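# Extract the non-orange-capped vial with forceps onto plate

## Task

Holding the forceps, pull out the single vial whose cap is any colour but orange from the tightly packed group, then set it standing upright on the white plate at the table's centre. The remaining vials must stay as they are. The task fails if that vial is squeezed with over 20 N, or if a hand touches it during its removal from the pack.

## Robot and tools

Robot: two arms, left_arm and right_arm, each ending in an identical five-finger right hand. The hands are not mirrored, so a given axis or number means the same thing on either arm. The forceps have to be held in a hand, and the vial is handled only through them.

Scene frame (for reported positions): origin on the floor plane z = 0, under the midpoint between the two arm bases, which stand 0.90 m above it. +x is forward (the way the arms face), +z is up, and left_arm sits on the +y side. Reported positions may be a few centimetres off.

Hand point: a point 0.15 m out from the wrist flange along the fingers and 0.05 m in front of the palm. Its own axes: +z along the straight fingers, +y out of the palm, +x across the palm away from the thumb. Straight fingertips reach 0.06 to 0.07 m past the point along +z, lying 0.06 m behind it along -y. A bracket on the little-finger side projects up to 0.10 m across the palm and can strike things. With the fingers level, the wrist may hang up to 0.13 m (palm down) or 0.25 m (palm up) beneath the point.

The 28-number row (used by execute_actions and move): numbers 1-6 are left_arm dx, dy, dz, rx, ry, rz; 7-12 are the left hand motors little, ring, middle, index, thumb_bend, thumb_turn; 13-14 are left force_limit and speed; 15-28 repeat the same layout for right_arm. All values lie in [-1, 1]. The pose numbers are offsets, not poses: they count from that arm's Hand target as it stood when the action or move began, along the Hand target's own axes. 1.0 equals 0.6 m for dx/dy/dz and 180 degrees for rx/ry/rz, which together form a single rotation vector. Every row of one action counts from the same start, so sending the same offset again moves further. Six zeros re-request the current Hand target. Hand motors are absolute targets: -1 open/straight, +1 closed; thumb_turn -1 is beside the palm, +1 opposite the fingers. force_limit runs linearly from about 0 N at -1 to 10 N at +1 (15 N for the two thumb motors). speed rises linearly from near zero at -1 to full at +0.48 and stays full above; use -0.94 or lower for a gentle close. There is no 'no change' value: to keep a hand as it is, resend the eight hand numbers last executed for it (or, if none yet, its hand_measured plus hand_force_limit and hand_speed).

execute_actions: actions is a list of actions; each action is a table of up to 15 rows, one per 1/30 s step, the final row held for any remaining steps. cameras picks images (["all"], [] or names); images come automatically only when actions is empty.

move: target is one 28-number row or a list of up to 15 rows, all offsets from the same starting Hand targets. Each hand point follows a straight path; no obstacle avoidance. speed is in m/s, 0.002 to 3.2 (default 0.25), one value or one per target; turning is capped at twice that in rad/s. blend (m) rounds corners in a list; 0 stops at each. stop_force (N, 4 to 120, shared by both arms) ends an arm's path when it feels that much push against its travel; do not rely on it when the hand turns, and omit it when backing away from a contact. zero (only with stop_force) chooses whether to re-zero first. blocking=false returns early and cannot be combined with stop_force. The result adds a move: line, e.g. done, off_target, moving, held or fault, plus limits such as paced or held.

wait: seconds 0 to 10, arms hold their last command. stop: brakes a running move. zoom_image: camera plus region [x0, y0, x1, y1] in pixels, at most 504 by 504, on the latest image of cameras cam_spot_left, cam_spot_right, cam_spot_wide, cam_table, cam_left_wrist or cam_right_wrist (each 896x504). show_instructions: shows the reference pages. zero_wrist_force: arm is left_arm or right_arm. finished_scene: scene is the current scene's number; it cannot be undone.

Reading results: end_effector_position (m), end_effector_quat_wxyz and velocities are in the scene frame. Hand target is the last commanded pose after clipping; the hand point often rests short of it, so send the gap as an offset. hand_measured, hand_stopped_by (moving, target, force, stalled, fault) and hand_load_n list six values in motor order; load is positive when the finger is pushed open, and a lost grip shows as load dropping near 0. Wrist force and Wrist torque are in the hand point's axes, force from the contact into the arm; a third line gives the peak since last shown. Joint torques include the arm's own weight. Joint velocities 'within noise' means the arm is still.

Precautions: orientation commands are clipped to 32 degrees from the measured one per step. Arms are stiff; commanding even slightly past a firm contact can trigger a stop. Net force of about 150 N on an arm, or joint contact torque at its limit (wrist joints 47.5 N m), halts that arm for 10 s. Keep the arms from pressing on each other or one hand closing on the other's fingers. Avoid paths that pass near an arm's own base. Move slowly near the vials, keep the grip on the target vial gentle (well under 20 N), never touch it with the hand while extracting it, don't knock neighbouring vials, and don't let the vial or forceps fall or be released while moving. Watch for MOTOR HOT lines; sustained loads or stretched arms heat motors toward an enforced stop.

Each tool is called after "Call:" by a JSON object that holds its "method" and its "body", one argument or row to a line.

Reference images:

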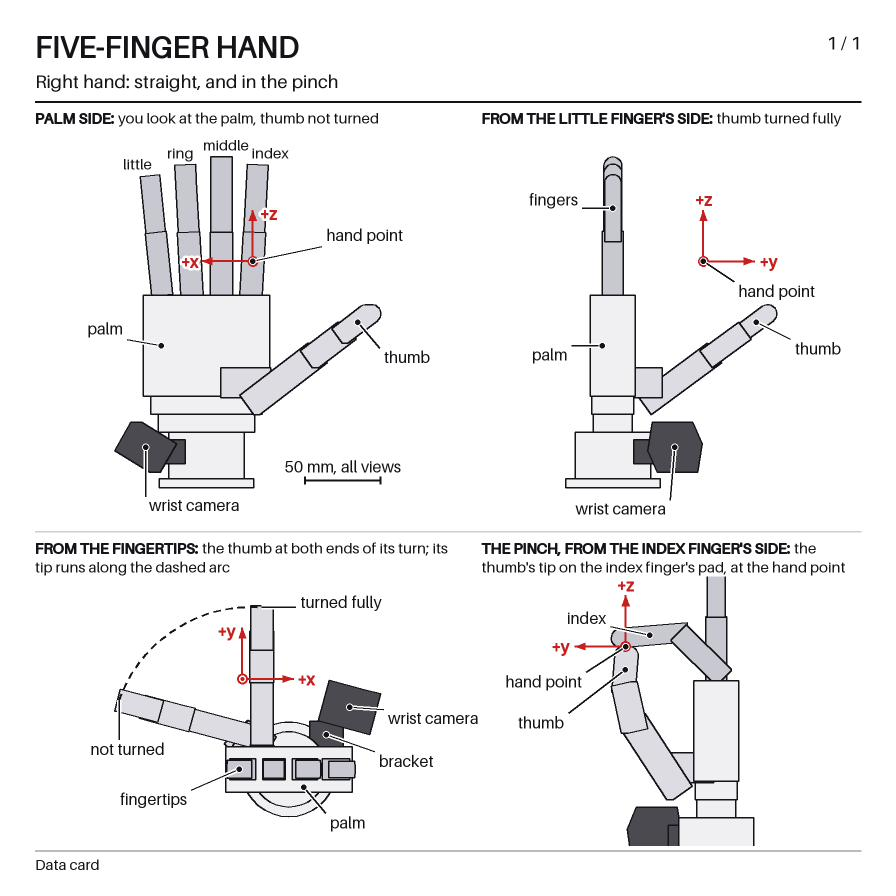

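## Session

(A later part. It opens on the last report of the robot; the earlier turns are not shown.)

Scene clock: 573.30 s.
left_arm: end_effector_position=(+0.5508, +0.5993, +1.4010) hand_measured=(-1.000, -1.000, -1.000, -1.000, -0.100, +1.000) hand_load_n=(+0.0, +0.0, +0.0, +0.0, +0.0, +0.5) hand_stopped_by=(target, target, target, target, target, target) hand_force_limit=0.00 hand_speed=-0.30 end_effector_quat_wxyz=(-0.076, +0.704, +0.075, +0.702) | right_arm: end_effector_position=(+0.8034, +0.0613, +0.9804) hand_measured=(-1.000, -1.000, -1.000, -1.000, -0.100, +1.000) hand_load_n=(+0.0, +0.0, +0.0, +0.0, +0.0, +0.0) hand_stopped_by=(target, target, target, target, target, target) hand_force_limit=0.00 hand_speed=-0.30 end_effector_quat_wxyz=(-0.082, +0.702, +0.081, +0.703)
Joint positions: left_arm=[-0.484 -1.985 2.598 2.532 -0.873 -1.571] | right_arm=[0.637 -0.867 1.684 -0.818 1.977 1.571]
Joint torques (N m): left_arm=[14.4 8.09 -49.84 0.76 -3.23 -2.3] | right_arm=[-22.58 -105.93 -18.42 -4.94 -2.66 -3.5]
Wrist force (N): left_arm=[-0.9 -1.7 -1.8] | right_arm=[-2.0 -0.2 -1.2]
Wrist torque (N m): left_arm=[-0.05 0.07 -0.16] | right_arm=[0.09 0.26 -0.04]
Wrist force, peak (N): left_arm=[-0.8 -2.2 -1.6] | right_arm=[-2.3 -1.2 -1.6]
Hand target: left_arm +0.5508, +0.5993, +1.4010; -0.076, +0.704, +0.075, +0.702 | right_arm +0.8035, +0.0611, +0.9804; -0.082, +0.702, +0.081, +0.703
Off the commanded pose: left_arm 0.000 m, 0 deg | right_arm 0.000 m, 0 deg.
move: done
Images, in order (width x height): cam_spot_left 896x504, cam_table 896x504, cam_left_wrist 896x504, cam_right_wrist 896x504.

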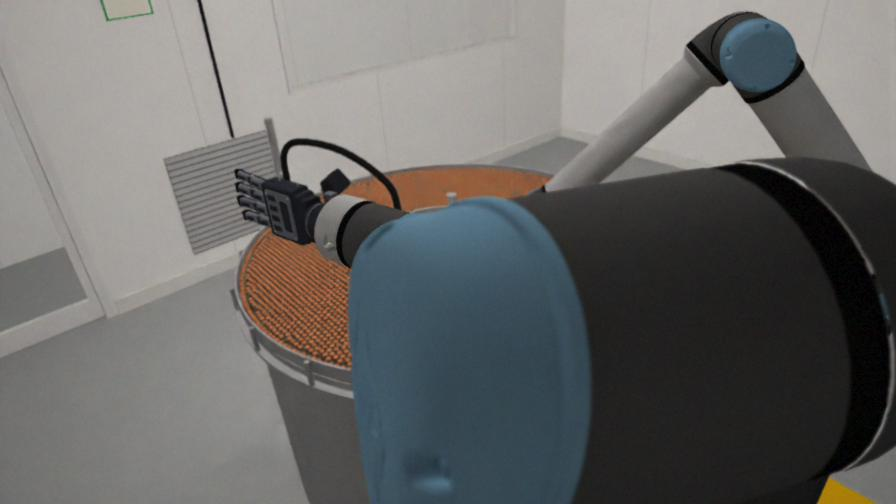

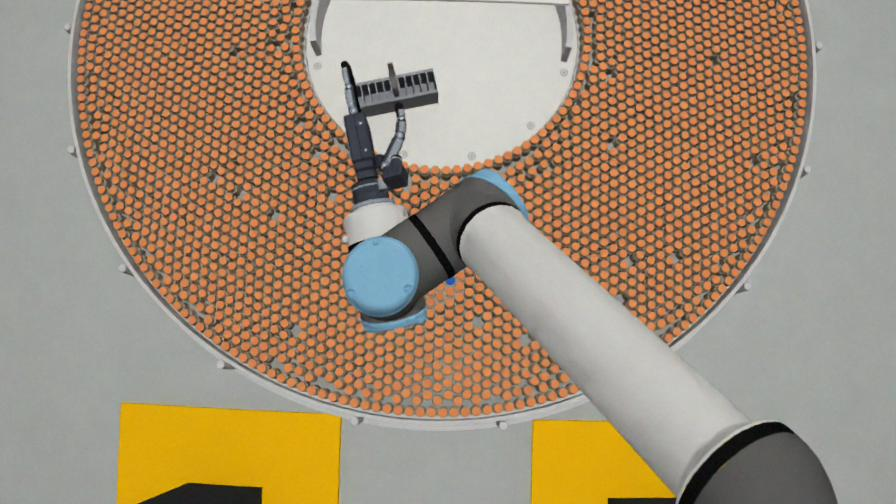

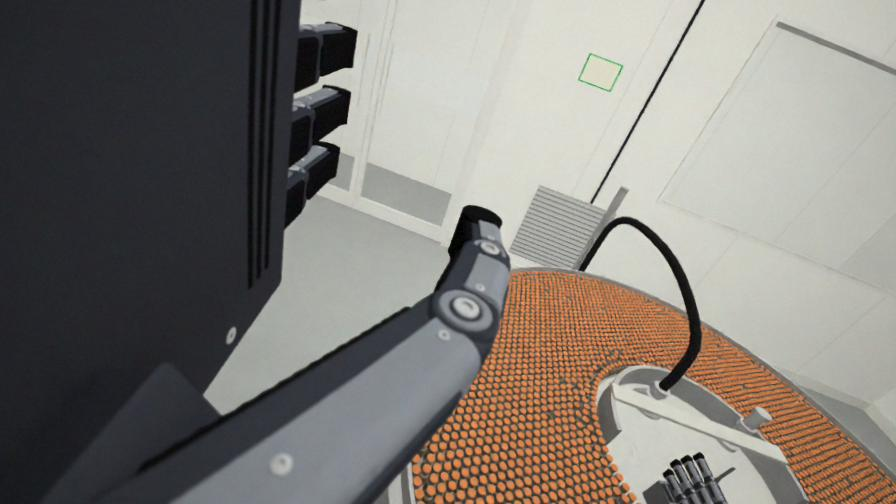

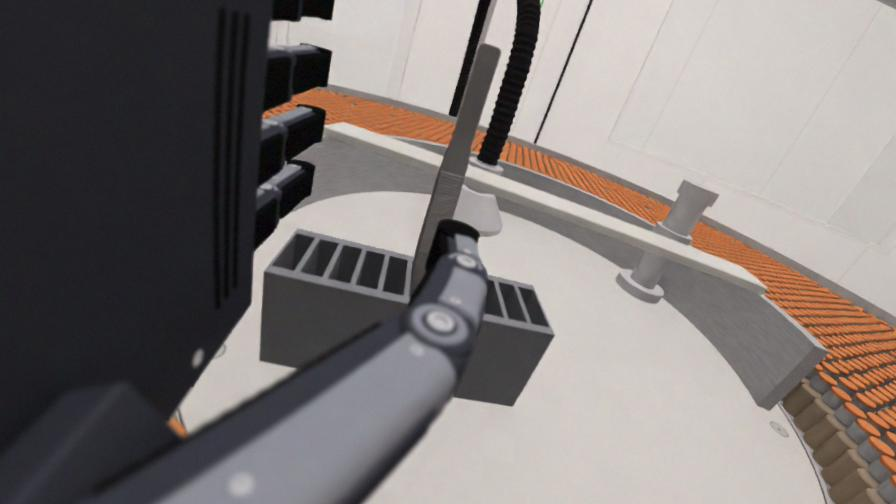

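Call:
{"method": "move", "body": {
  "target": [0,0,0,0,0,0,-1,-1,-1,-1,-0.1,1,0,-0.3,0,-0.005,0.02,0,0,0,-1,-1,-1,-1,-0.1,1,0,-0.3],
  "cameras": ["cam_table", "cam_right_wrist"],
  "speed": 0.1
}}

Call:
{"method": "zoom_image", "body": {
  "camera": "cam_table",
  "region": [360, 50, 460, 130]
}}

Call:
{"method": "zoom_image", "body": {
  "camera": "cam_right_wrist",
  "region": [380, 0, 560, 330]
}}

Scene clock: 597.03 s.
left_arm: end_effector_position=(+0.5508, +0.5993, +1.4010) hand_measured=(-1.000, -1.000, -1.000, -1.000, -0.100, +1.000) hand_load_n=(+0.0, +0.0, +0.0, +0.0, +0.0, +0.0) hand_stopped_by=(target, target, target, target, target, target) hand_force_limit=0.00 hand_speed=-0.30 end_effector_quat_wxyz=(-0.076, +0.704, +0.075, +0.702) | right_arm: end_effector_position=(+0.8143, +0.0666, +0.9805) hand_measured=(-1.000, -1.000, -1.000, -1.000, -0.100, +1.000) hand_load_n=(+0.0, +0.0, +0.0, +0.0, +0.0, +0.0) hand_stopped_by=(target, target, target, target, target, target) hand_force_limit=0.00 hand_speed=-0.30 end_effector_quat_wxyz=(-0.082, +0.702, +0.081, +0.703)
Joint positions: left_arm=[-0.484 -1.985 2.598 2.532 -0.873 -1.571] | right_arm=[0.634 -0.854 1.658 -0.805 1.974 1.571]
Joint torques (N m): left_arm=[14.11 8.32 -50.43 0.47 -2.97 -2.11] | right_arm=[-23.01 -74.26 -44.8 -0.58 -3.07 -3.2]
Wrist force (N): left_arm=[-0.8 -1.7 -1.6] | right_arm=[-1.5 -0.4 -1.0]
Wrist torque (N m): left_arm=[-0.07 0.05 -0.16] | right_arm=[0.06 0.18 -0.01]
Wrist force, peak (N): left_arm=[-1.0 -2.0 -1.9] | right_arm=[-2.7 0.0 -1.2]
Hand target: left_arm +0.5508, +0.5993, +1.4010; -0.076, +0.704, +0.075, +0.702 | right_arm +0.8145, +0.0667, +0.9805; -0.082, +0.702, +0.081, +0.703
Off the commanded pose: left_arm 0.000 m, 0 deg | right_arm 0.000 m, 0 deg.
move: done
Images, in order (width x height): cam_table 896x504, cam_right_wrist 896x504.

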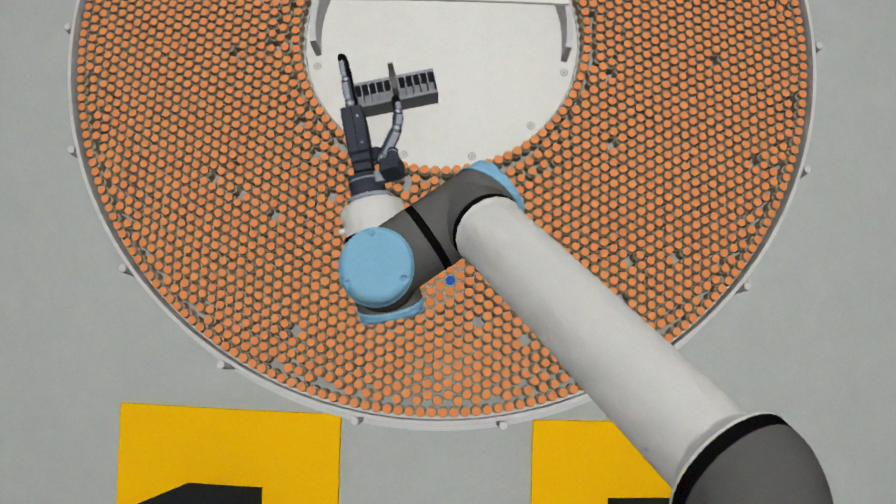

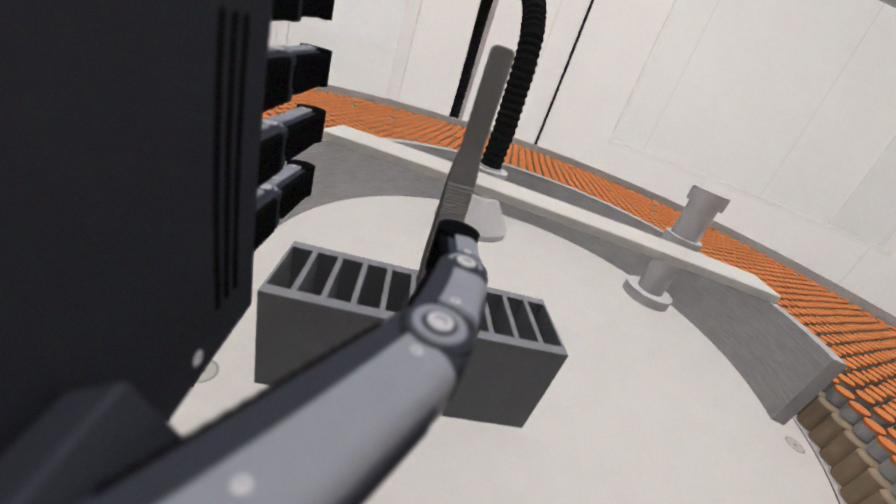

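Scaled by 5.040 from the camera's 896x504 image, which has a finer 1280x720 frame.

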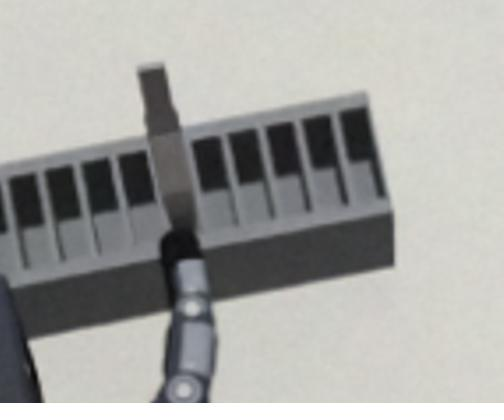

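Scaled by 1.527 from the camera's 896x504 image, which has a finer 1280x720 frame.

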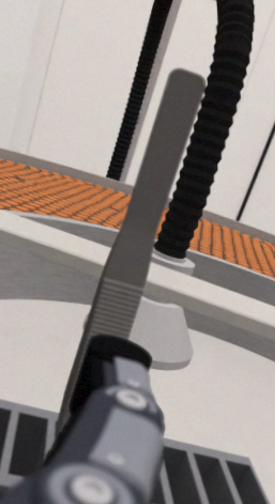

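Call:
{"method": "move", "body": {
  "target": [0,0,0,0,0,0,-1,-1,-1,-1,-0.1,1,0,-0.3,0,0,0.0167,0,0,0,-1,-1,-1,-1,-0.1,1,0,-0.3],
  "cameras": ["cam_table", "cam_right_wrist"],
  "speed": 0.05
}}

Call:
{"method": "zoom_image", "body": {
  "camera": "cam_table",
  "region": [360, 50, 460, 130]
}}

Call:
{"method": "zoom_image", "body": {
  "camera": "cam_right_wrist",
  "region": [380, 0, 560, 330]
}}

Scene clock: 609.30 s.
left_arm: end_effector_position=(+0.5508, +0.5993, +1.4010) hand_measured=(-1.000, -1.000, -1.000, -1.000, -0.100, +1.000) hand_load_n=(+0.0, +0.0, +0.0, +0.0, +0.0, +0.0) hand_stopped_by=(target, target, target, target, target, target) hand_force_limit=0.00 hand_speed=-0.30 end_effector_quat_wxyz=(-0.076, +0.704, +0.075, +0.702) | right_arm: end_effector_position=(+0.8241, +0.0690, +0.9805) hand_measured=(-1.000, -1.000, -1.000, -1.000, -0.100, +1.000) hand_load_n=(+0.0, +0.0, +0.0, +0.0, +0.0, +0.5) hand_stopped_by=(target, target, target, target, target, target) hand_force_limit=0.00 hand_speed=-0.30 end_effector_quat_wxyz=(-0.082, +0.702, +0.081, +0.703)
Joint positions: left_arm=[-0.484 -1.985 2.598 2.532 -0.873 -1.571] | right_arm=[0.63 -0.844 1.639 -0.795 1.969 1.571]
Joint torques (N m): left_arm=[13.87 7.52 -49.61 0.22 -2.91 -1.96] | right_arm=[-19.02 -75.25 -44.11 -0.32 -3.21 2.21]
Wrist force (N): left_arm=[-0.9 -2.0 -1.4] | right_arm=[-2.2 0.1 -0.7]
Wrist torque (N m): left_arm=[-0.11 0.05 -0.17] | right_arm=[0.12 0.27 -0.03]
Wrist force, peak (N): left_arm=[-1.0 -2.0 -1.9] | right_arm=[-2.4 -0.2 -1.2]
Hand target: left_arm +0.5508, +0.5993, +1.4010; -0.076, +0.704, +0.075, +0.702 | right_arm +0.8242, +0.0690, +0.9805; -0.082, +0.702, +0.081, +0.703
Off the commanded pose: left_arm 0.000 m, 0 deg | right_arm 0.000 m, 0 deg.
move: done
Images, in order (width x height): cam_table 896x504, cam_right_wrist 896x504.

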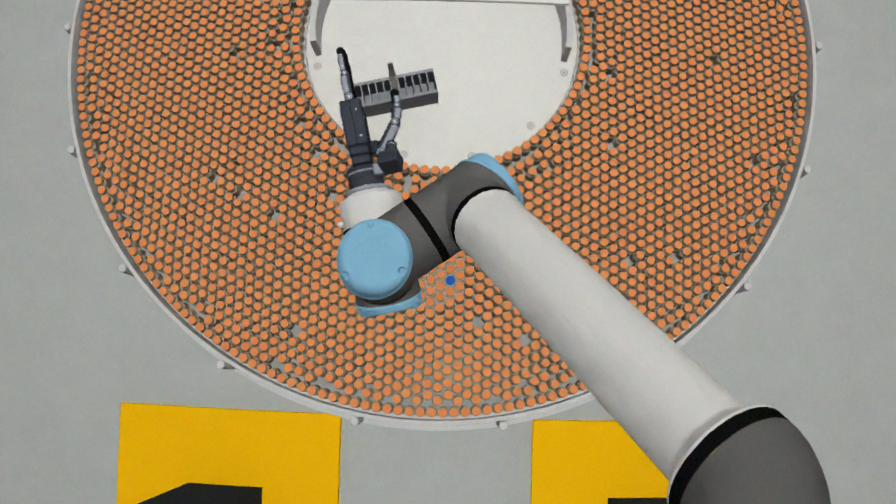

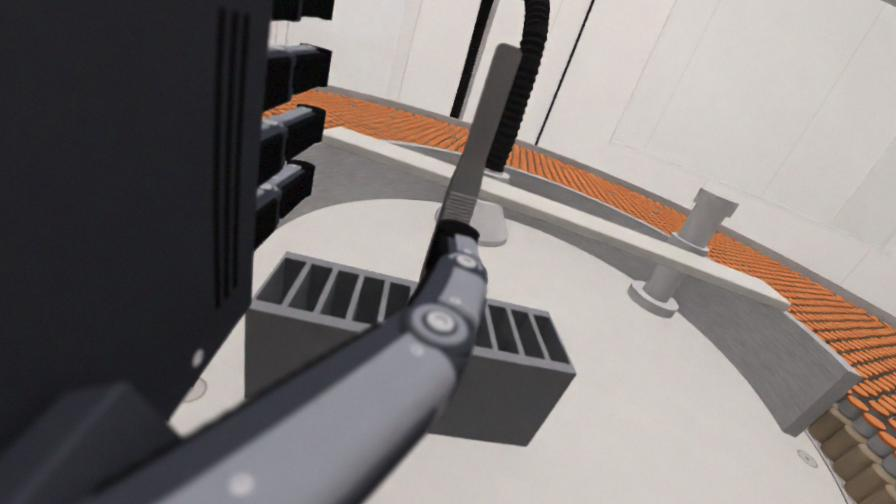

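Scaled by 5.040 from the camera's 896x504 image, which has a finer 1280x720 frame.

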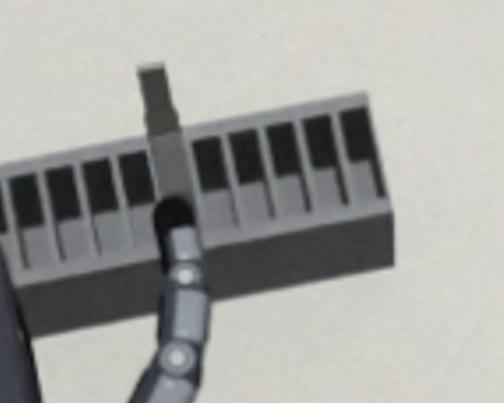

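Scaled by 1.527 from the camera's 896x504 image, which has a finer 1280x720 frame.

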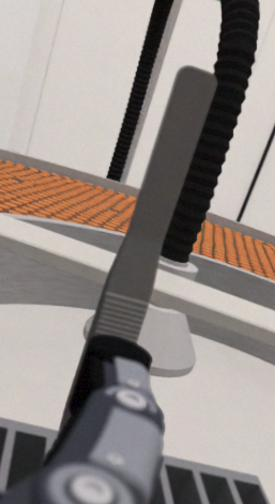

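Call:
{"method": "move", "body": {
  "target": [0,0,0,0,0,0,-1,-1,-1,-1,-0.1,1,0,-0.3,0,0,0.0117,0,0,0,-1,-1,-1,-1,-0.1,1,0,-0.3],
  "cameras": ["cam_table", "cam_right_wrist"],
  "speed": 0.05
}}

Call:
{"method": "zoom_image", "body": {
  "camera": "cam_table",
  "region": [360, 50, 460, 130]
}}

Call:
{"method": "zoom_image", "body": {
  "camera": "cam_right_wrist",
  "region": [400, 160, 530, 310]
}}

Scene clock: 616.13 s.
left_arm: end_effector_position=(+0.5508, +0.5993, +1.4010) hand_measured=(-1.000, -1.000, -1.000, -1.000, -0.100, +1.000) hand_load_n=(+0.0, +0.0, +0.0, +0.0, +0.0, +0.0) hand_stopped_by=(target, target, target, target, target, target) hand_force_limit=0.00 hand_speed=-0.30 end_effector_quat_wxyz=(-0.076, +0.704, +0.075, +0.702) | right_arm: end_effector_position=(+0.8309, +0.0706, +0.9805) hand_measured=(-1.000, -1.000, -1.000, -1.000, -0.100, +1.000) hand_load_n=(+0.0, +0.0, +0.5, +0.0, +0.0, +0.5) hand_stopped_by=(target, target, target, target, target, target) hand_force_limit=0.00 hand_speed=-0.30 end_effector_quat_wxyz=(-0.082, +0.702, +0.081, +0.703) end_effector_velocity=(+0.002, +0.001, +0.000) end_effector_angular_velocity=(+0.000, +0.000, +0.000)
Joint positions: left_arm=[-0.484 -1.985 2.598 2.532 -0.873 -1.571] | right_arm=[0.626 -0.838 1.625 -0.788 1.966 1.571]
Joint velocities: left_arm=[within noise] | right_arm=[-0.001 0.003 -0.005 0.002 -0.001 0]
Joint torques (N m): left_arm=[13.8 7.21 -50.11 0.14 -2.7 -2.02] | right_arm=[-20.39 -76.18 -44.54 -0.14 -2.69 2.23]
Wrist force (N): left_arm=[-1.0 -1.9 -1.4] | right_arm=[-1.9 0.1 -0.7]
Wrist torque (N m): left_arm=[-0.10 0.06 -0.17] | right_arm=[0.12 0.21 0.00]
Wrist force, peak (N): left_arm=[-0.9 -2.1 -1.9] | right_arm=[-2.1 0.1 -1.3]
Hand target: left_arm +0.5508, +0.5993, +1.4010; -0.076, +0.704, +0.075, +0.702 | right_arm +0.8311, +0.0706, +0.9805; -0.082, +0.702, +0.081, +0.703
Off the commanded pose: left_arm 0.000 m, 0 deg | right_arm 0.000 m, 0 deg.
move: done
Images, in order (width x height): cam_table 896x504, cam_right_wrist 896x504.

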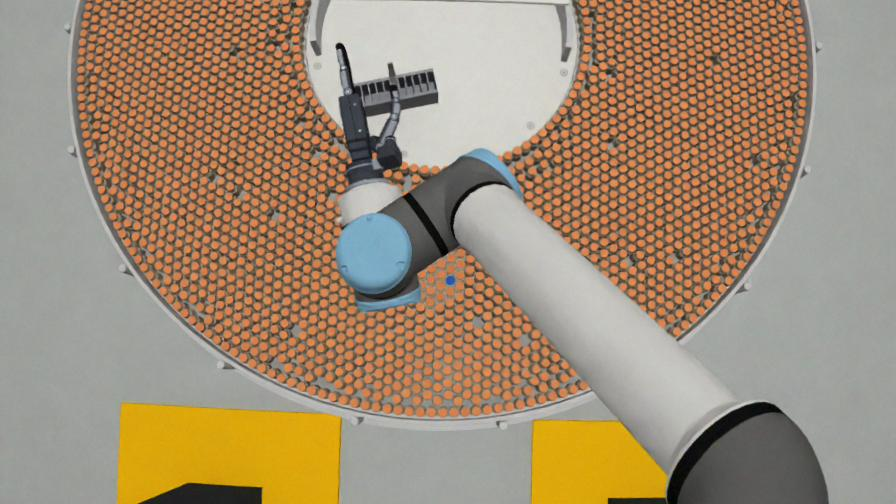

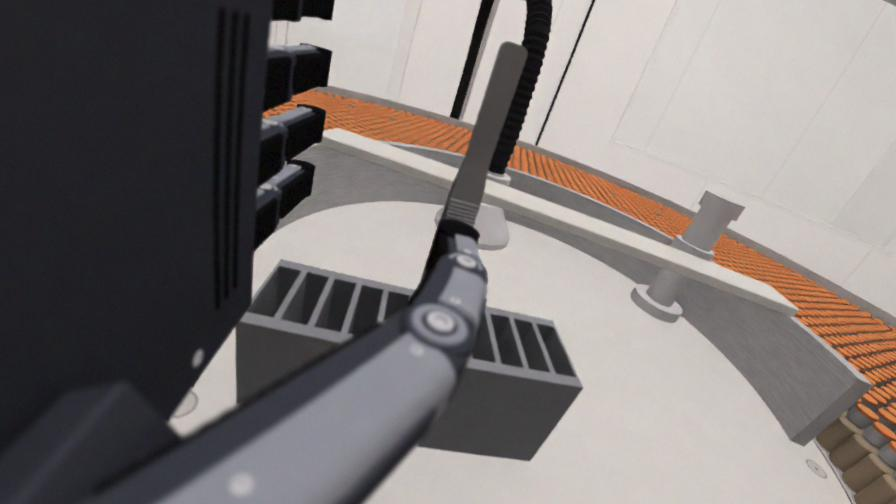

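Scaled by 5.040 from the camera's 896x504 image, which has a finer 1280x720 frame.

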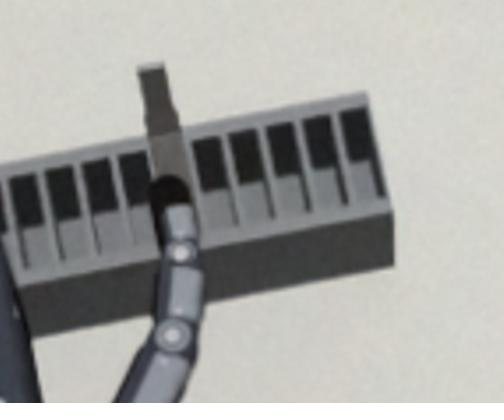

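Scaled by 3.360 from the camera's 896x504 image, which has a finer 1280x720 frame.

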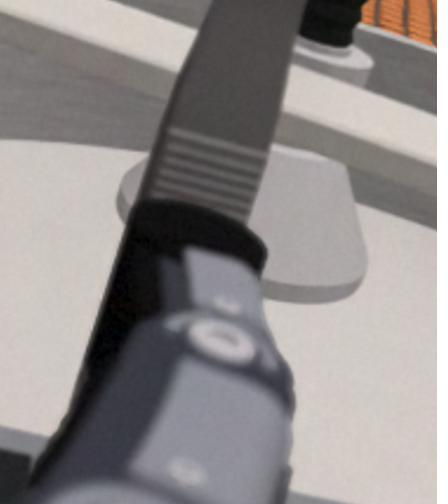

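Call:
{"method": "move", "body": {
  "target": [0,0,0,0,0,0,-1,-1,-1,-1,-0.1,1,0,-0.3,0,0,0,0,0,0,-1,-1,-0.4,-0.4,-0.1,1,-0.7,-0.3],
  "cameras": ["cam_table", "cam_right_wrist"],
  "speed": 0.05
}}

Call:
{"method": "zoom_image", "body": {
  "camera": "cam_table",
  "region": [310, 30, 460, 130]
}}

Call:
{"method": "zoom_image", "body": {
  "camera": "cam_right_wrist",
  "region": [260, 60, 540, 340]
}}

Scene clock: 630.17 s.
left_arm: end_effector_position=(+0.5508, +0.5993, +1.4010) hand_measured=(-1.000, -1.000, -1.000, -1.000, -0.100, +1.000) hand_load_n=(+0.0, +0.0, +0.0, +0.0, +0.0, +0.0) hand_stopped_by=(target, target, target, target, target, target) hand_force_limit=0.00 hand_speed=-0.30 end_effector_quat_wxyz=(-0.076, +0.704, +0.075, +0.702) | right_arm: end_effector_position=(+0.8311, +0.0706, +0.9805) hand_measured=(-1.000, -1.000, -0.400, -0.400, -0.100, +1.000) hand_load_n=(+0.0, +0.0, +0.0, +0.0, +0.0, +0.0) hand_stopped_by=(target, target, target, target, target, target) hand_force_limit=-0.70 hand_speed=-0.30 end_effector_quat_wxyz=(-0.082, +0.702, +0.081, +0.703)
Joint positions: left_arm=[-0.484 -1.985 2.598 2.532 -0.873 -1.571] | right_arm=[0.626 -0.837 1.625 -0.788 1.966 1.571]
Joint torques (N m): left_arm=[13.49 8.27 -49.79 0.01 -2.58 -1.8] | right_arm=[-23.18 -72.35 -43.14 -0.61 -1.1 2.72]
Wrist force (N): left_arm=[-1.0 -1.6 -1.5] | right_arm=[-1.7 -0.4 -0.9]
Wrist torque (N m): left_arm=[-0.06 0.08 -0.17] | right_arm=[0.07 0.19 -0.01]
Wrist force, peak (N): left_arm=[-1.1 -2.2 -1.6] | right_arm=[-1.8 -0.5 -1.3]
Hand target: left_arm +0.5508, +0.5993, +1.4010; -0.076, +0.704, +0.075, +0.702 | right_arm +0.8311, +0.0706, +0.9805; -0.082, +0.702, +0.081, +0.703
Off the commanded pose: left_arm 0.000 m, 0 deg | right_arm 0.000 m, 0 deg.
move: done
Images, in order (width x height): cam_table 896x504, cam_right_wrist 896x504.

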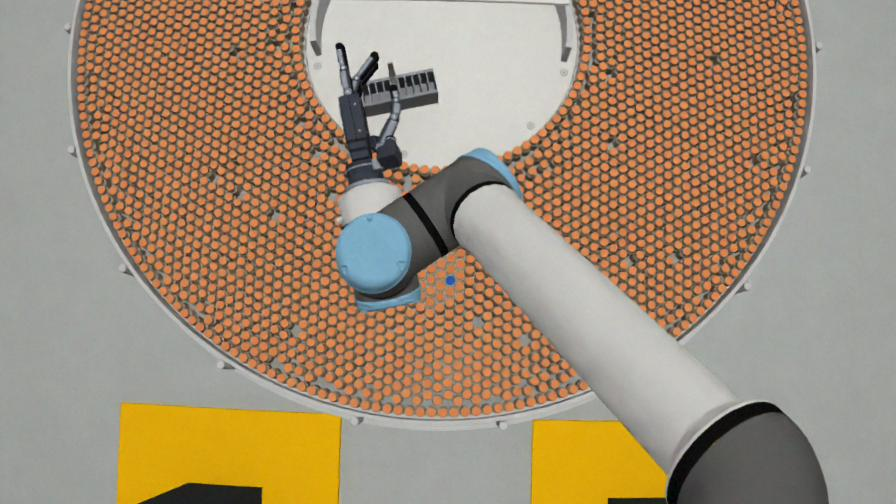

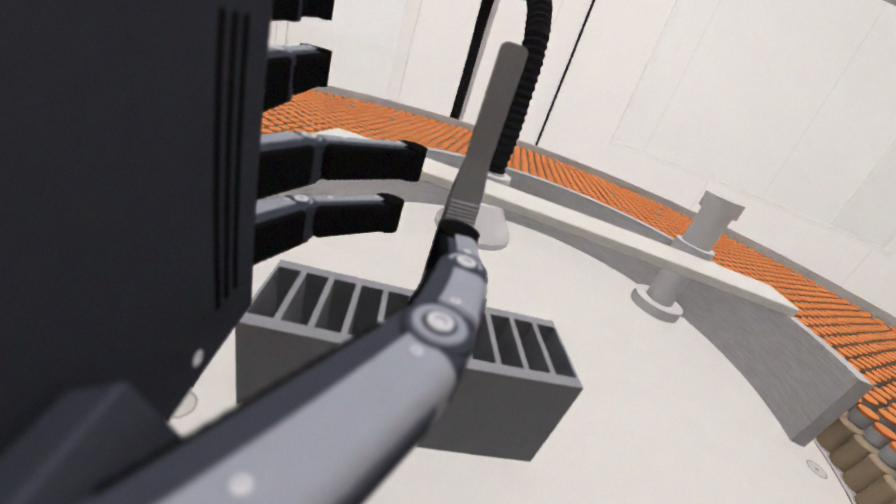

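Scaled by 3.360 from the camera's 896x504 image, which has a finer 1280x720 frame.

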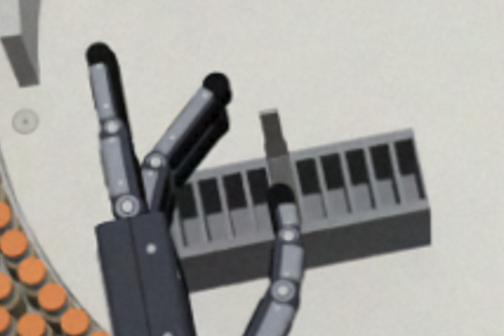

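Scaled by 1.800 from the camera's 896x504 image, which has a finer 1280x720 frame.

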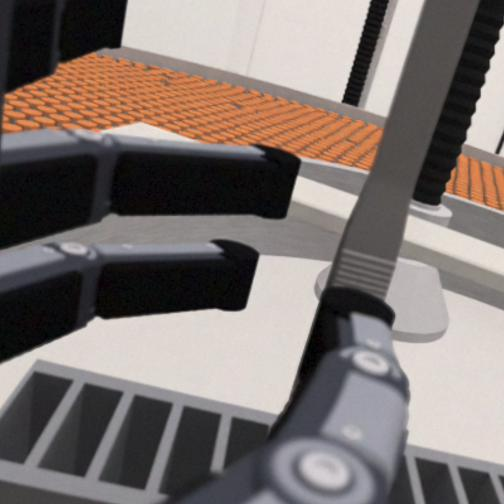

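Call:
{"method": "move", "body": {
  "target": [0,0,0,0,0,0,-1,-1,-1,-1,-0.1,1,0,-0.3,0,0,0.0067,0,0,0,-1,-1,-0.4,-0.4,-0.1,1,-0.7,-0.3],
  "cameras": ["cam_table", "cam_right_wrist"],
  "speed": 0.03
}}

Call:
{"method": "zoom_image", "body": {
  "camera": "cam_table",
  "region": [350, 50, 430, 110]
}}

Call:
{"method": "zoom_image", "body": {
  "camera": "cam_right_wrist",
  "region": [360, 120, 540, 300]
}}

Scene clock: 671.23 s.
left_arm: end_effector_position=(+0.5508, +0.5993, +1.4010) hand_measured=(-1.000, -1.000, -1.000, -1.000, -0.100, +1.000) hand_load_n=(+0.0, +0.0, +0.0, +0.0, +0.0, +0.5) hand_stopped_by=(target, target, target, target, target, target) hand_force_limit=0.00 hand_speed=-0.30 end_effector_quat_wxyz=(-0.076, +0.704, +0.075, +0.702) | right_arm: end_effector_position=(+0.8348, +0.0715, +0.9805) hand_measured=(-1.000, -1.000, -0.400, -0.400, -0.100, +1.000) hand_load_n=(+0.0, +0.0, +0.0, +0.0, +0.0, +0.0) hand_stopped_by=(target, target, target, target, target, target) hand_force_limit=-0.70 hand_speed=-0.30 end_effector_quat_wxyz=(-0.082, +0.702, +0.081, +0.703) end_effector_velocity=(+0.002, +0.001, +0.001) end_effector_angular_velocity=(+0.001, -0.001, +0.000)
Joint positions: left_arm=[-0.484 -1.985 2.598 2.532 -0.873 -1.571] | right_arm=[0.624 -0.834 1.617 -0.784 1.964 1.571]
Joint velocities: left_arm=[within noise] | right_arm=[-0.001 0.002 -0.005 0.002 -0.001 0]
Joint torques (N m): left_arm=[13.49 8.01 -49.97 0.08 -2.6 -1.74] | right_arm=[-21.48 -73.2 -44.28 -0.15 -3.16 2.23]
Wrist force (N): left_arm=[-0.9 -1.8 -1.4] | right_arm=[-1.9 0.0 -0.9]
Wrist torque (N m): left_arm=[-0.09 0.05 -0.16] | right_arm=[0.12 0.20 0.00]
Wrist force, peak (N): left_arm=[-1.3 -1.9 -1.9] | right_arm=[-2.3 -0.2 -1.0]
Hand target: left_arm +0.5508, +0.5993, +1.4010; -0.076, +0.704, +0.075, +0.702 | right_arm +0.8350, +0.0715, +0.9805; -0.082, +0.702, +0.081, +0.703
Off the commanded pose: left_arm 0.000 m, 0 deg | right_arm 0.000 m, 0 deg.
move: done
Images, in order (width x height): cam_table 896x504, cam_right_wrist 896x504.

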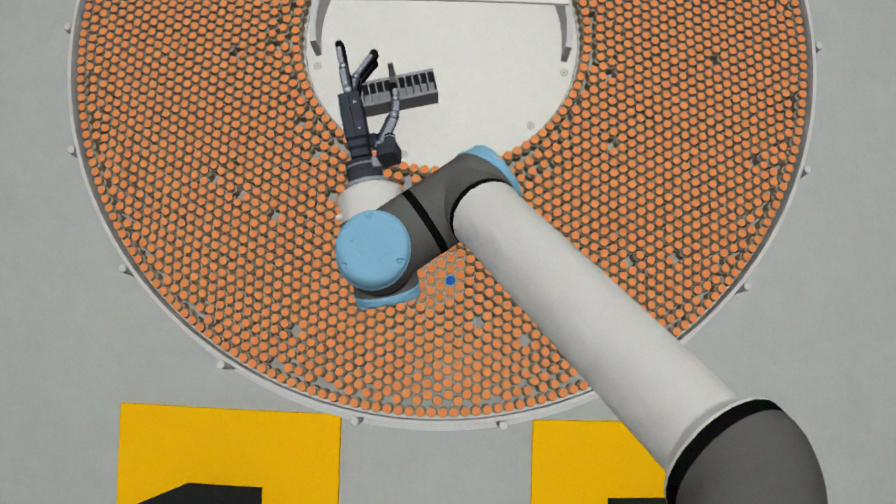

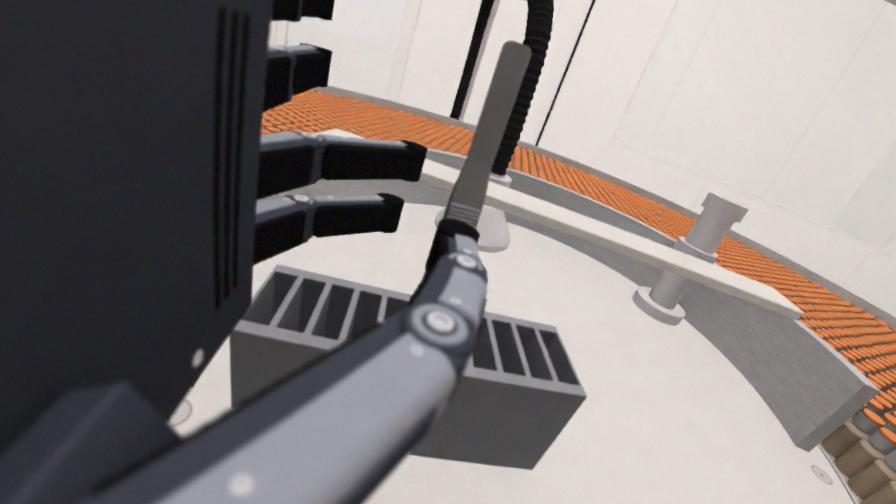

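Scaled by 6.300 from the camera's 896x504 image, which has a finer 1280x720 frame.

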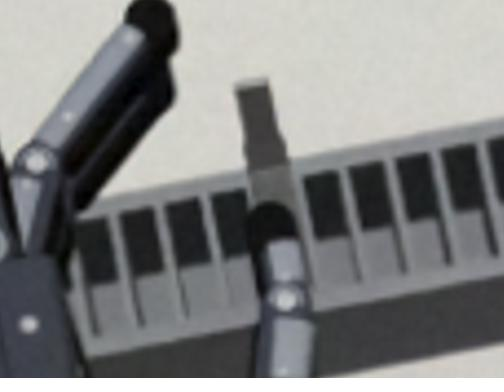

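Scaled by 2.800 from the camera's 896x504 image, which has a finer 1280x720 frame.

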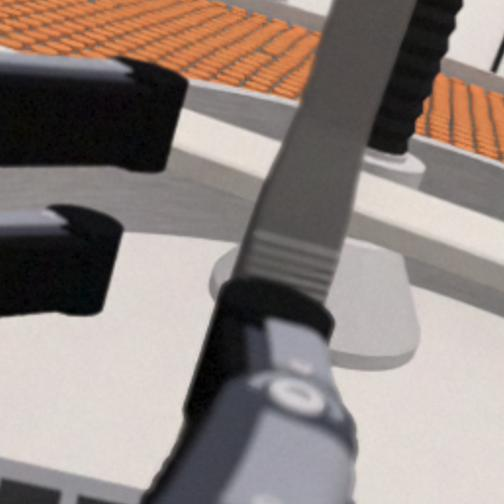

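Call:
{"method": "move", "body": {
  "target": [0,0,0,0,0,0,-1,-1,-1,-1,-0.1,1,0,-0.3,0,0,0,0,0,0,-1,-1,-0.1,-0.1,-0.1,1,-0.7,-0.92],
  "cameras": ["cam_table", "cam_right_wrist"],
  "speed": 0.03
}}

Call:
{"method": "zoom_image", "body": {
  "camera": "cam_table",
  "region": [350, 50, 430, 110]
}}

Call:
{"method": "zoom_image", "body": {
  "camera": "cam_right_wrist",
  "region": [360, 20, 560, 300]
}}

Scene clock: 686.00 s.
left_arm: end_effector_position=(+0.5508, +0.5993, +1.4010) hand_measured=(-1.000, -1.000, -1.000, -1.000, -0.100, +1.000) hand_load_n=(+0.0, +0.0, +0.0, +0.0, +0.0, +0.0) hand_stopped_by=(target, target, target, target, target, target) hand_force_limit=0.00 hand_speed=-0.30 end_effector_quat_wxyz=(-0.076, +0.704, +0.075, +0.702) | right_arm: end_effector_position=(+0.8350, +0.0715, +0.9805) hand_measured=(-1.000, -1.000, -0.100, -0.100, -0.100, +1.000) hand_load_n=(+0.5, +0.0, +0.0, +0.0, +0.0, +0.0) hand_stopped_by=(target, target, target, target, target, target) hand_force_limit=-0.70 hand_speed=-0.92 end_effector_quat_wxyz=(-0.082, +0.702, +0.081, +0.703)
Joint positions: left_arm=[-0.484 -1.985 2.598 2.532 -0.873 -1.571] | right_arm=[0.624 -0.833 1.617 -0.784 1.964 1.571]
Joint torques (N m): left_arm=[13.44 8.6 -49.8 0.18 -2.61 -1.88] | right_arm=[-21.41 -77.48 -44.43 -0.24 -2.46 2.44]
Wrist force (N): left_arm=[-0.7 -1.8 -1.5] | right_arm=[-1.4 -0.6 -0.5]
Wrist torque (N m): left_arm=[-0.08 0.03 -0.15] | right_arm=[0.01 0.13 0.01]
Wrist force, peak (N): left_arm=[-0.9 -2.1 -1.8] | right_arm=[-2.2 0.1 -1.0]
Hand target: left_arm +0.5508, +0.5993, +1.4010; -0.076, +0.704, +0.075, +0.702 | right_arm +0.8350, +0.0715, +0.9805; -0.082, +0.702, +0.081, +0.703
Off the commanded pose: left_arm 0.000 m, 0 deg | right_arm 0.000 m, 0 deg.
move: done
Images, in order (width x height): cam_table 896x504, cam_right_wrist 896x504.

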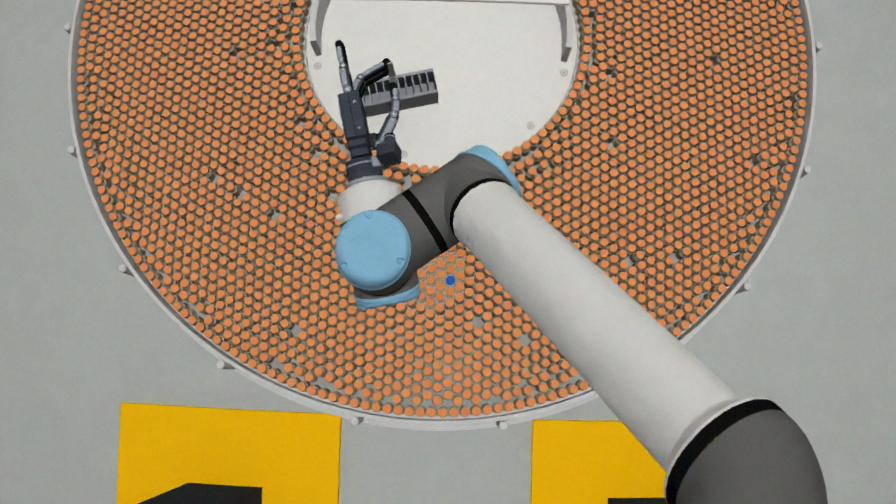

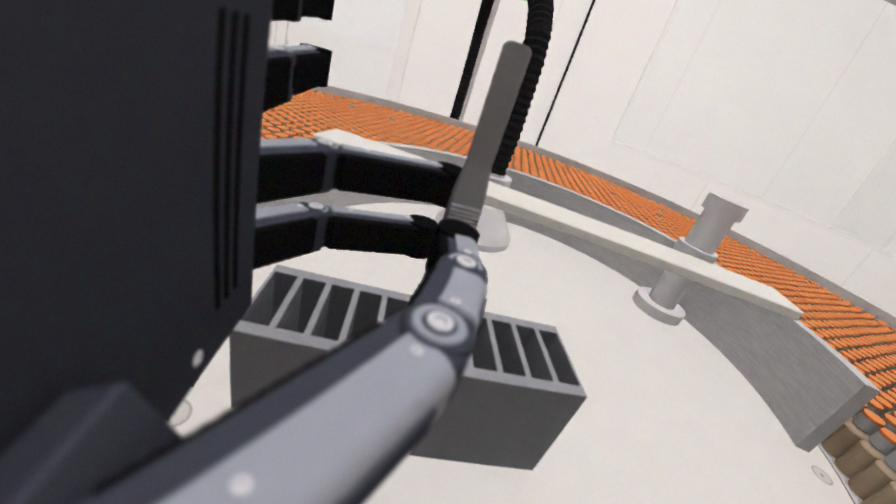

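Scaled by 6.300 from the camera's 896x504 image, which has a finer 1280x720 frame.

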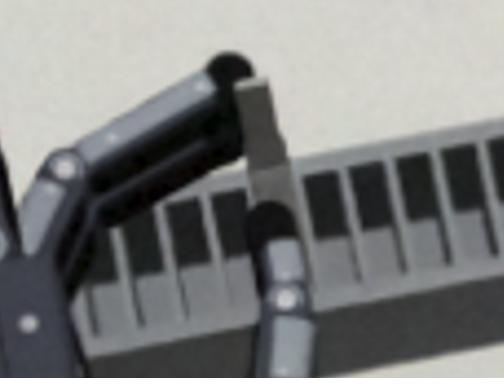

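Scaled by 1.800 from the camera's 896x504 image, which has a finer 1280x720 frame.

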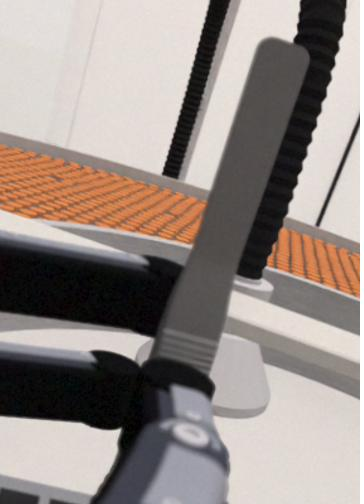

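Call:
{"method": "move", "body": {
  "target": [0,0,0,0,0,0,-1,-1,-1,-1,-0.1,1,0,-0.3,0,0,0,0,0,0,-1,-1,0.2,0.2,-0.1,1,-0.7,-0.93],
  "cameras": ["cam_table", "cam_right_wrist"],
  "speed": 0.03
}}

Call:
{"method": "zoom_image", "body": {
  "camera": "cam_table",
  "region": [350, 50, 430, 110]
}}

Call:
{"method": "zoom_image", "body": {
  "camera": "cam_right_wrist",
  "region": [360, 20, 560, 300]
}}

Scene clock: 694.63 s.
left_arm: end_effector_position=(+0.5508, +0.5993, +1.4010) hand_measured=(-1.000, -1.000, -1.000, -1.000, -0.100, +1.000) hand_load_n=(+0.0, +0.0, +0.0, +0.0, +0.0, +0.5) hand_stopped_by=(target, target, target, target, target, target) hand_force_limit=0.00 hand_speed=-0.30 end_effector_quat_wxyz=(-0.076, +0.704, +0.075, +0.702) | right_arm: end_effector_position=(+0.8350, +0.0715, +0.9805) hand_measured=(-1.000, -1.000, +0.110, +0.076, -0.100, +1.000) hand_load_n=(+0.0, +0.0, +2.0, +0.5, +1.0, +0.0) hand_stopped_by=(target, target, force, force, target, target) hand_force_limit=-0.70 hand_speed=-0.93 end_effector_quat_wxyz=(-0.082, +0.702, +0.081, +0.703)
Joint positions: left_arm=[-0.484 -1.985 2.598 2.532 -0.873 -1.571] | right_arm=[0.624 -0.833 1.617 -0.784 1.964 1.571]
Joint torques (N m): left_arm=[13.46 7.7 -49.5 -0.08 -2.53 -1.78] | right_arm=[-19.09 -74.41 -43.11 0.14 -2.02 2.7]
Wrist force (N): left_arm=[-1.0 -1.7 -1.4] | right_arm=[-1.3 0.1 -0.8]
Wrist torque (N m): left_arm=[-0.09 0.06 -0.17] | right_arm=[0.12 0.12 0.04]
Wrist force, peak (N): left_arm=[-1.1 -2.0 -1.8] | right_arm=[-2.2 -0.3 -1.1]
Hand target: left_arm +0.5508, +0.5993, +1.4010; -0.076, +0.704, +0.075, +0.702 | right_arm +0.8350, +0.0715, +0.9805; -0.082, +0.702, +0.081, +0.703
Off the commanded pose: left_arm 0.000 m, 0 deg | right_arm 0.000 m, 0 deg.
move: done
Images, in order (width x height): cam_table 896x504, cam_right_wrist 896x504.

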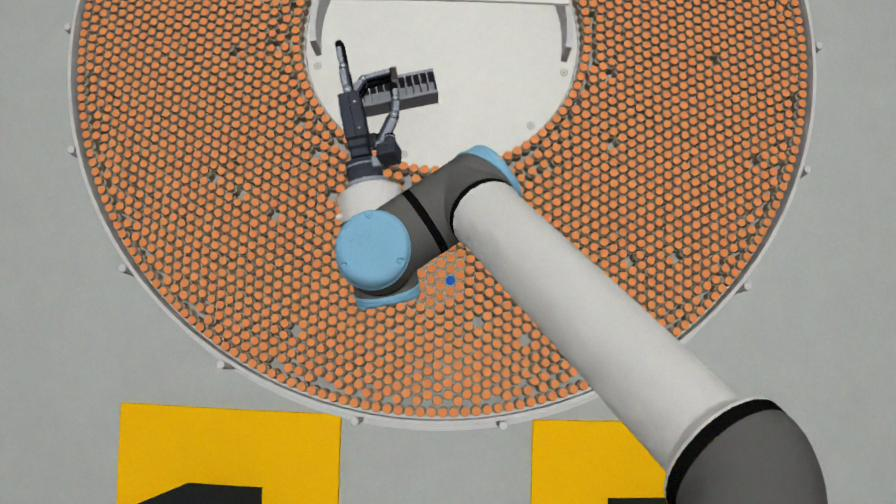

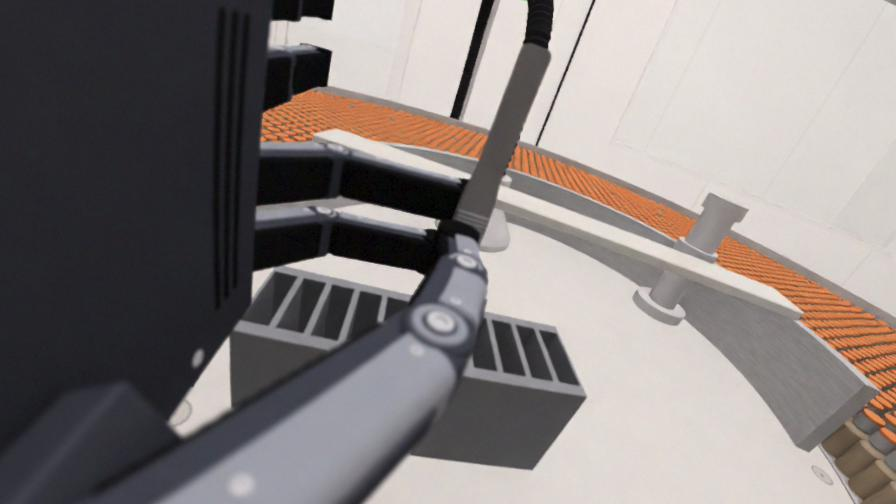

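Scaled by 6.300 from the camera's 896x504 image, which has a finer 1280x720 frame.

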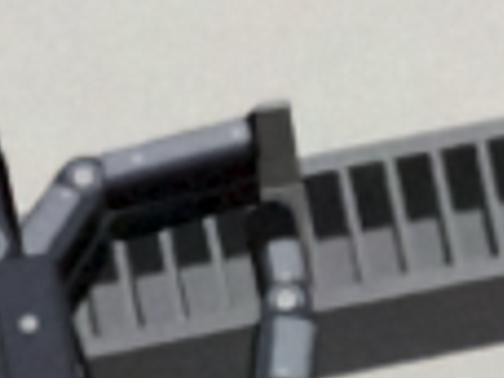

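Scaled by 1.800 from the camera's 896x504 image, which has a finer 1280x720 frame.

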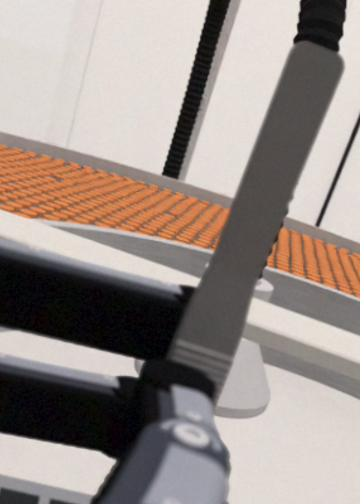

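Call:
{"method": "move", "body": {
  "target": [0,0,0,0,0,0,-1,-1,-1,-1,-0.1,1,0,-0.3,0.05,0,0,0,0,0,-1,-1,0.2,0.2,-0.1,1,-0.7,-0.93],
  "cameras": ["cam_table", "cam_right_wrist"],
  "speed": 0.04
}}

Scene clock: 706.23 s.
left_arm: end_effector_position=(+0.5508, +0.5993, +1.4010) hand_measured=(-1.000, -1.000, -1.000, -1.000, -0.100, +1.000) hand_load_n=(+0.0, +0.0, +0.0, +0.0, +0.0, +0.0) hand_stopped_by=(target, target, target, target, target, target) hand_force_limit=0.00 hand_speed=-0.30 end_effector_quat_wxyz=(-0.076, +0.704, +0.075, +0.702) | right_arm: end_effector_position=(+0.8350, +0.0715, +1.0102) hand_measured=(-1.000, -1.000, +0.110, +0.076, -0.100, +1.000) hand_load_n=(+0.0, +0.0, +1.0, +0.5, +0.5, +1.0) hand_stopped_by=(target, target, force, force, target, target) hand_force_limit=-0.70 hand_speed=-0.93 end_effector_quat_wxyz=(-0.082, +0.702, +0.081, +0.703)
Joint positions: left_arm=[-0.484 -1.985 2.598 2.532 -0.873 -1.571] | right_arm=[0.624 -0.867 1.611 -0.745 1.964 1.571]
Joint torques (N m): left_arm=[12.01 7 -49.63 -0.4 -2.43 -1.71] | right_arm=[-22.52 -107.51 -44.94 0.4 -1.48 -0.4]
Wrist force (N): left_arm=[-0.7 -1.8 -1.4] | right_arm=[-1.8 0.0 -0.7]
Wrist torque (N m): left_arm=[-0.09 0.02 -0.15] | right_arm=[0.12 0.17 0.00]
Wrist force, peak (N): left_arm=[-1.0 -2.4 -1.6] | right_arm=[-2.5 -0.4 -1.2]
Hand target: left_arm +0.5508, +0.5993, +1.4010; -0.076, +0.704, +0.075, +0.702 | right_arm +0.8350, +0.0715, +1.0105; -0.082, +0.702, +0.081, +0.703
Off the commanded pose: left_arm 0.000 m, 0 deg | right_arm 0.000 m, 0 deg.
move: done
Images, in order (width x height): cam_table 896x504, cam_right_wrist 896x504.

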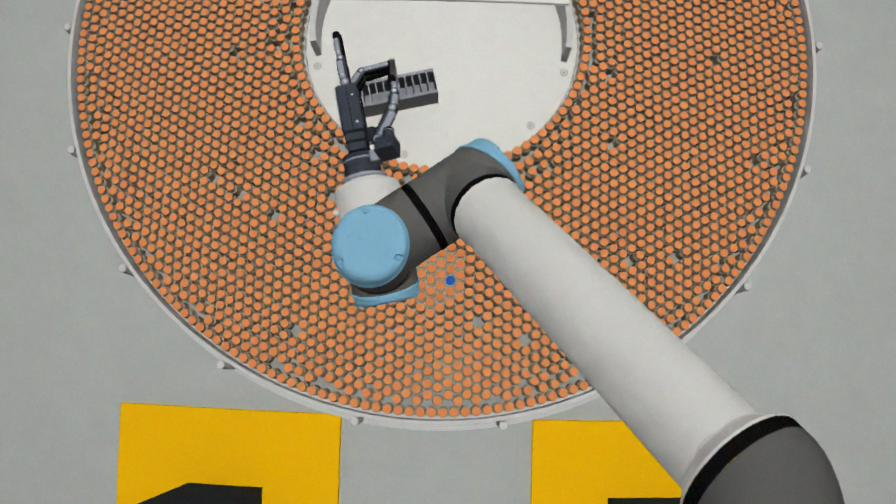

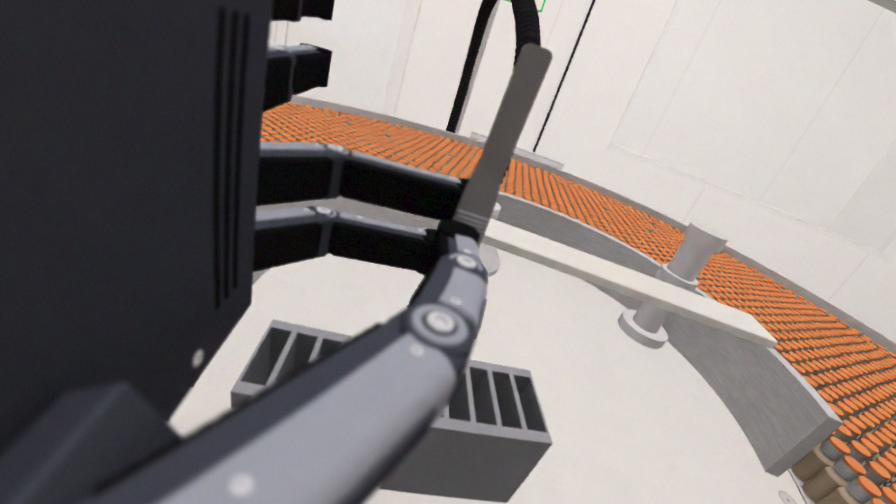

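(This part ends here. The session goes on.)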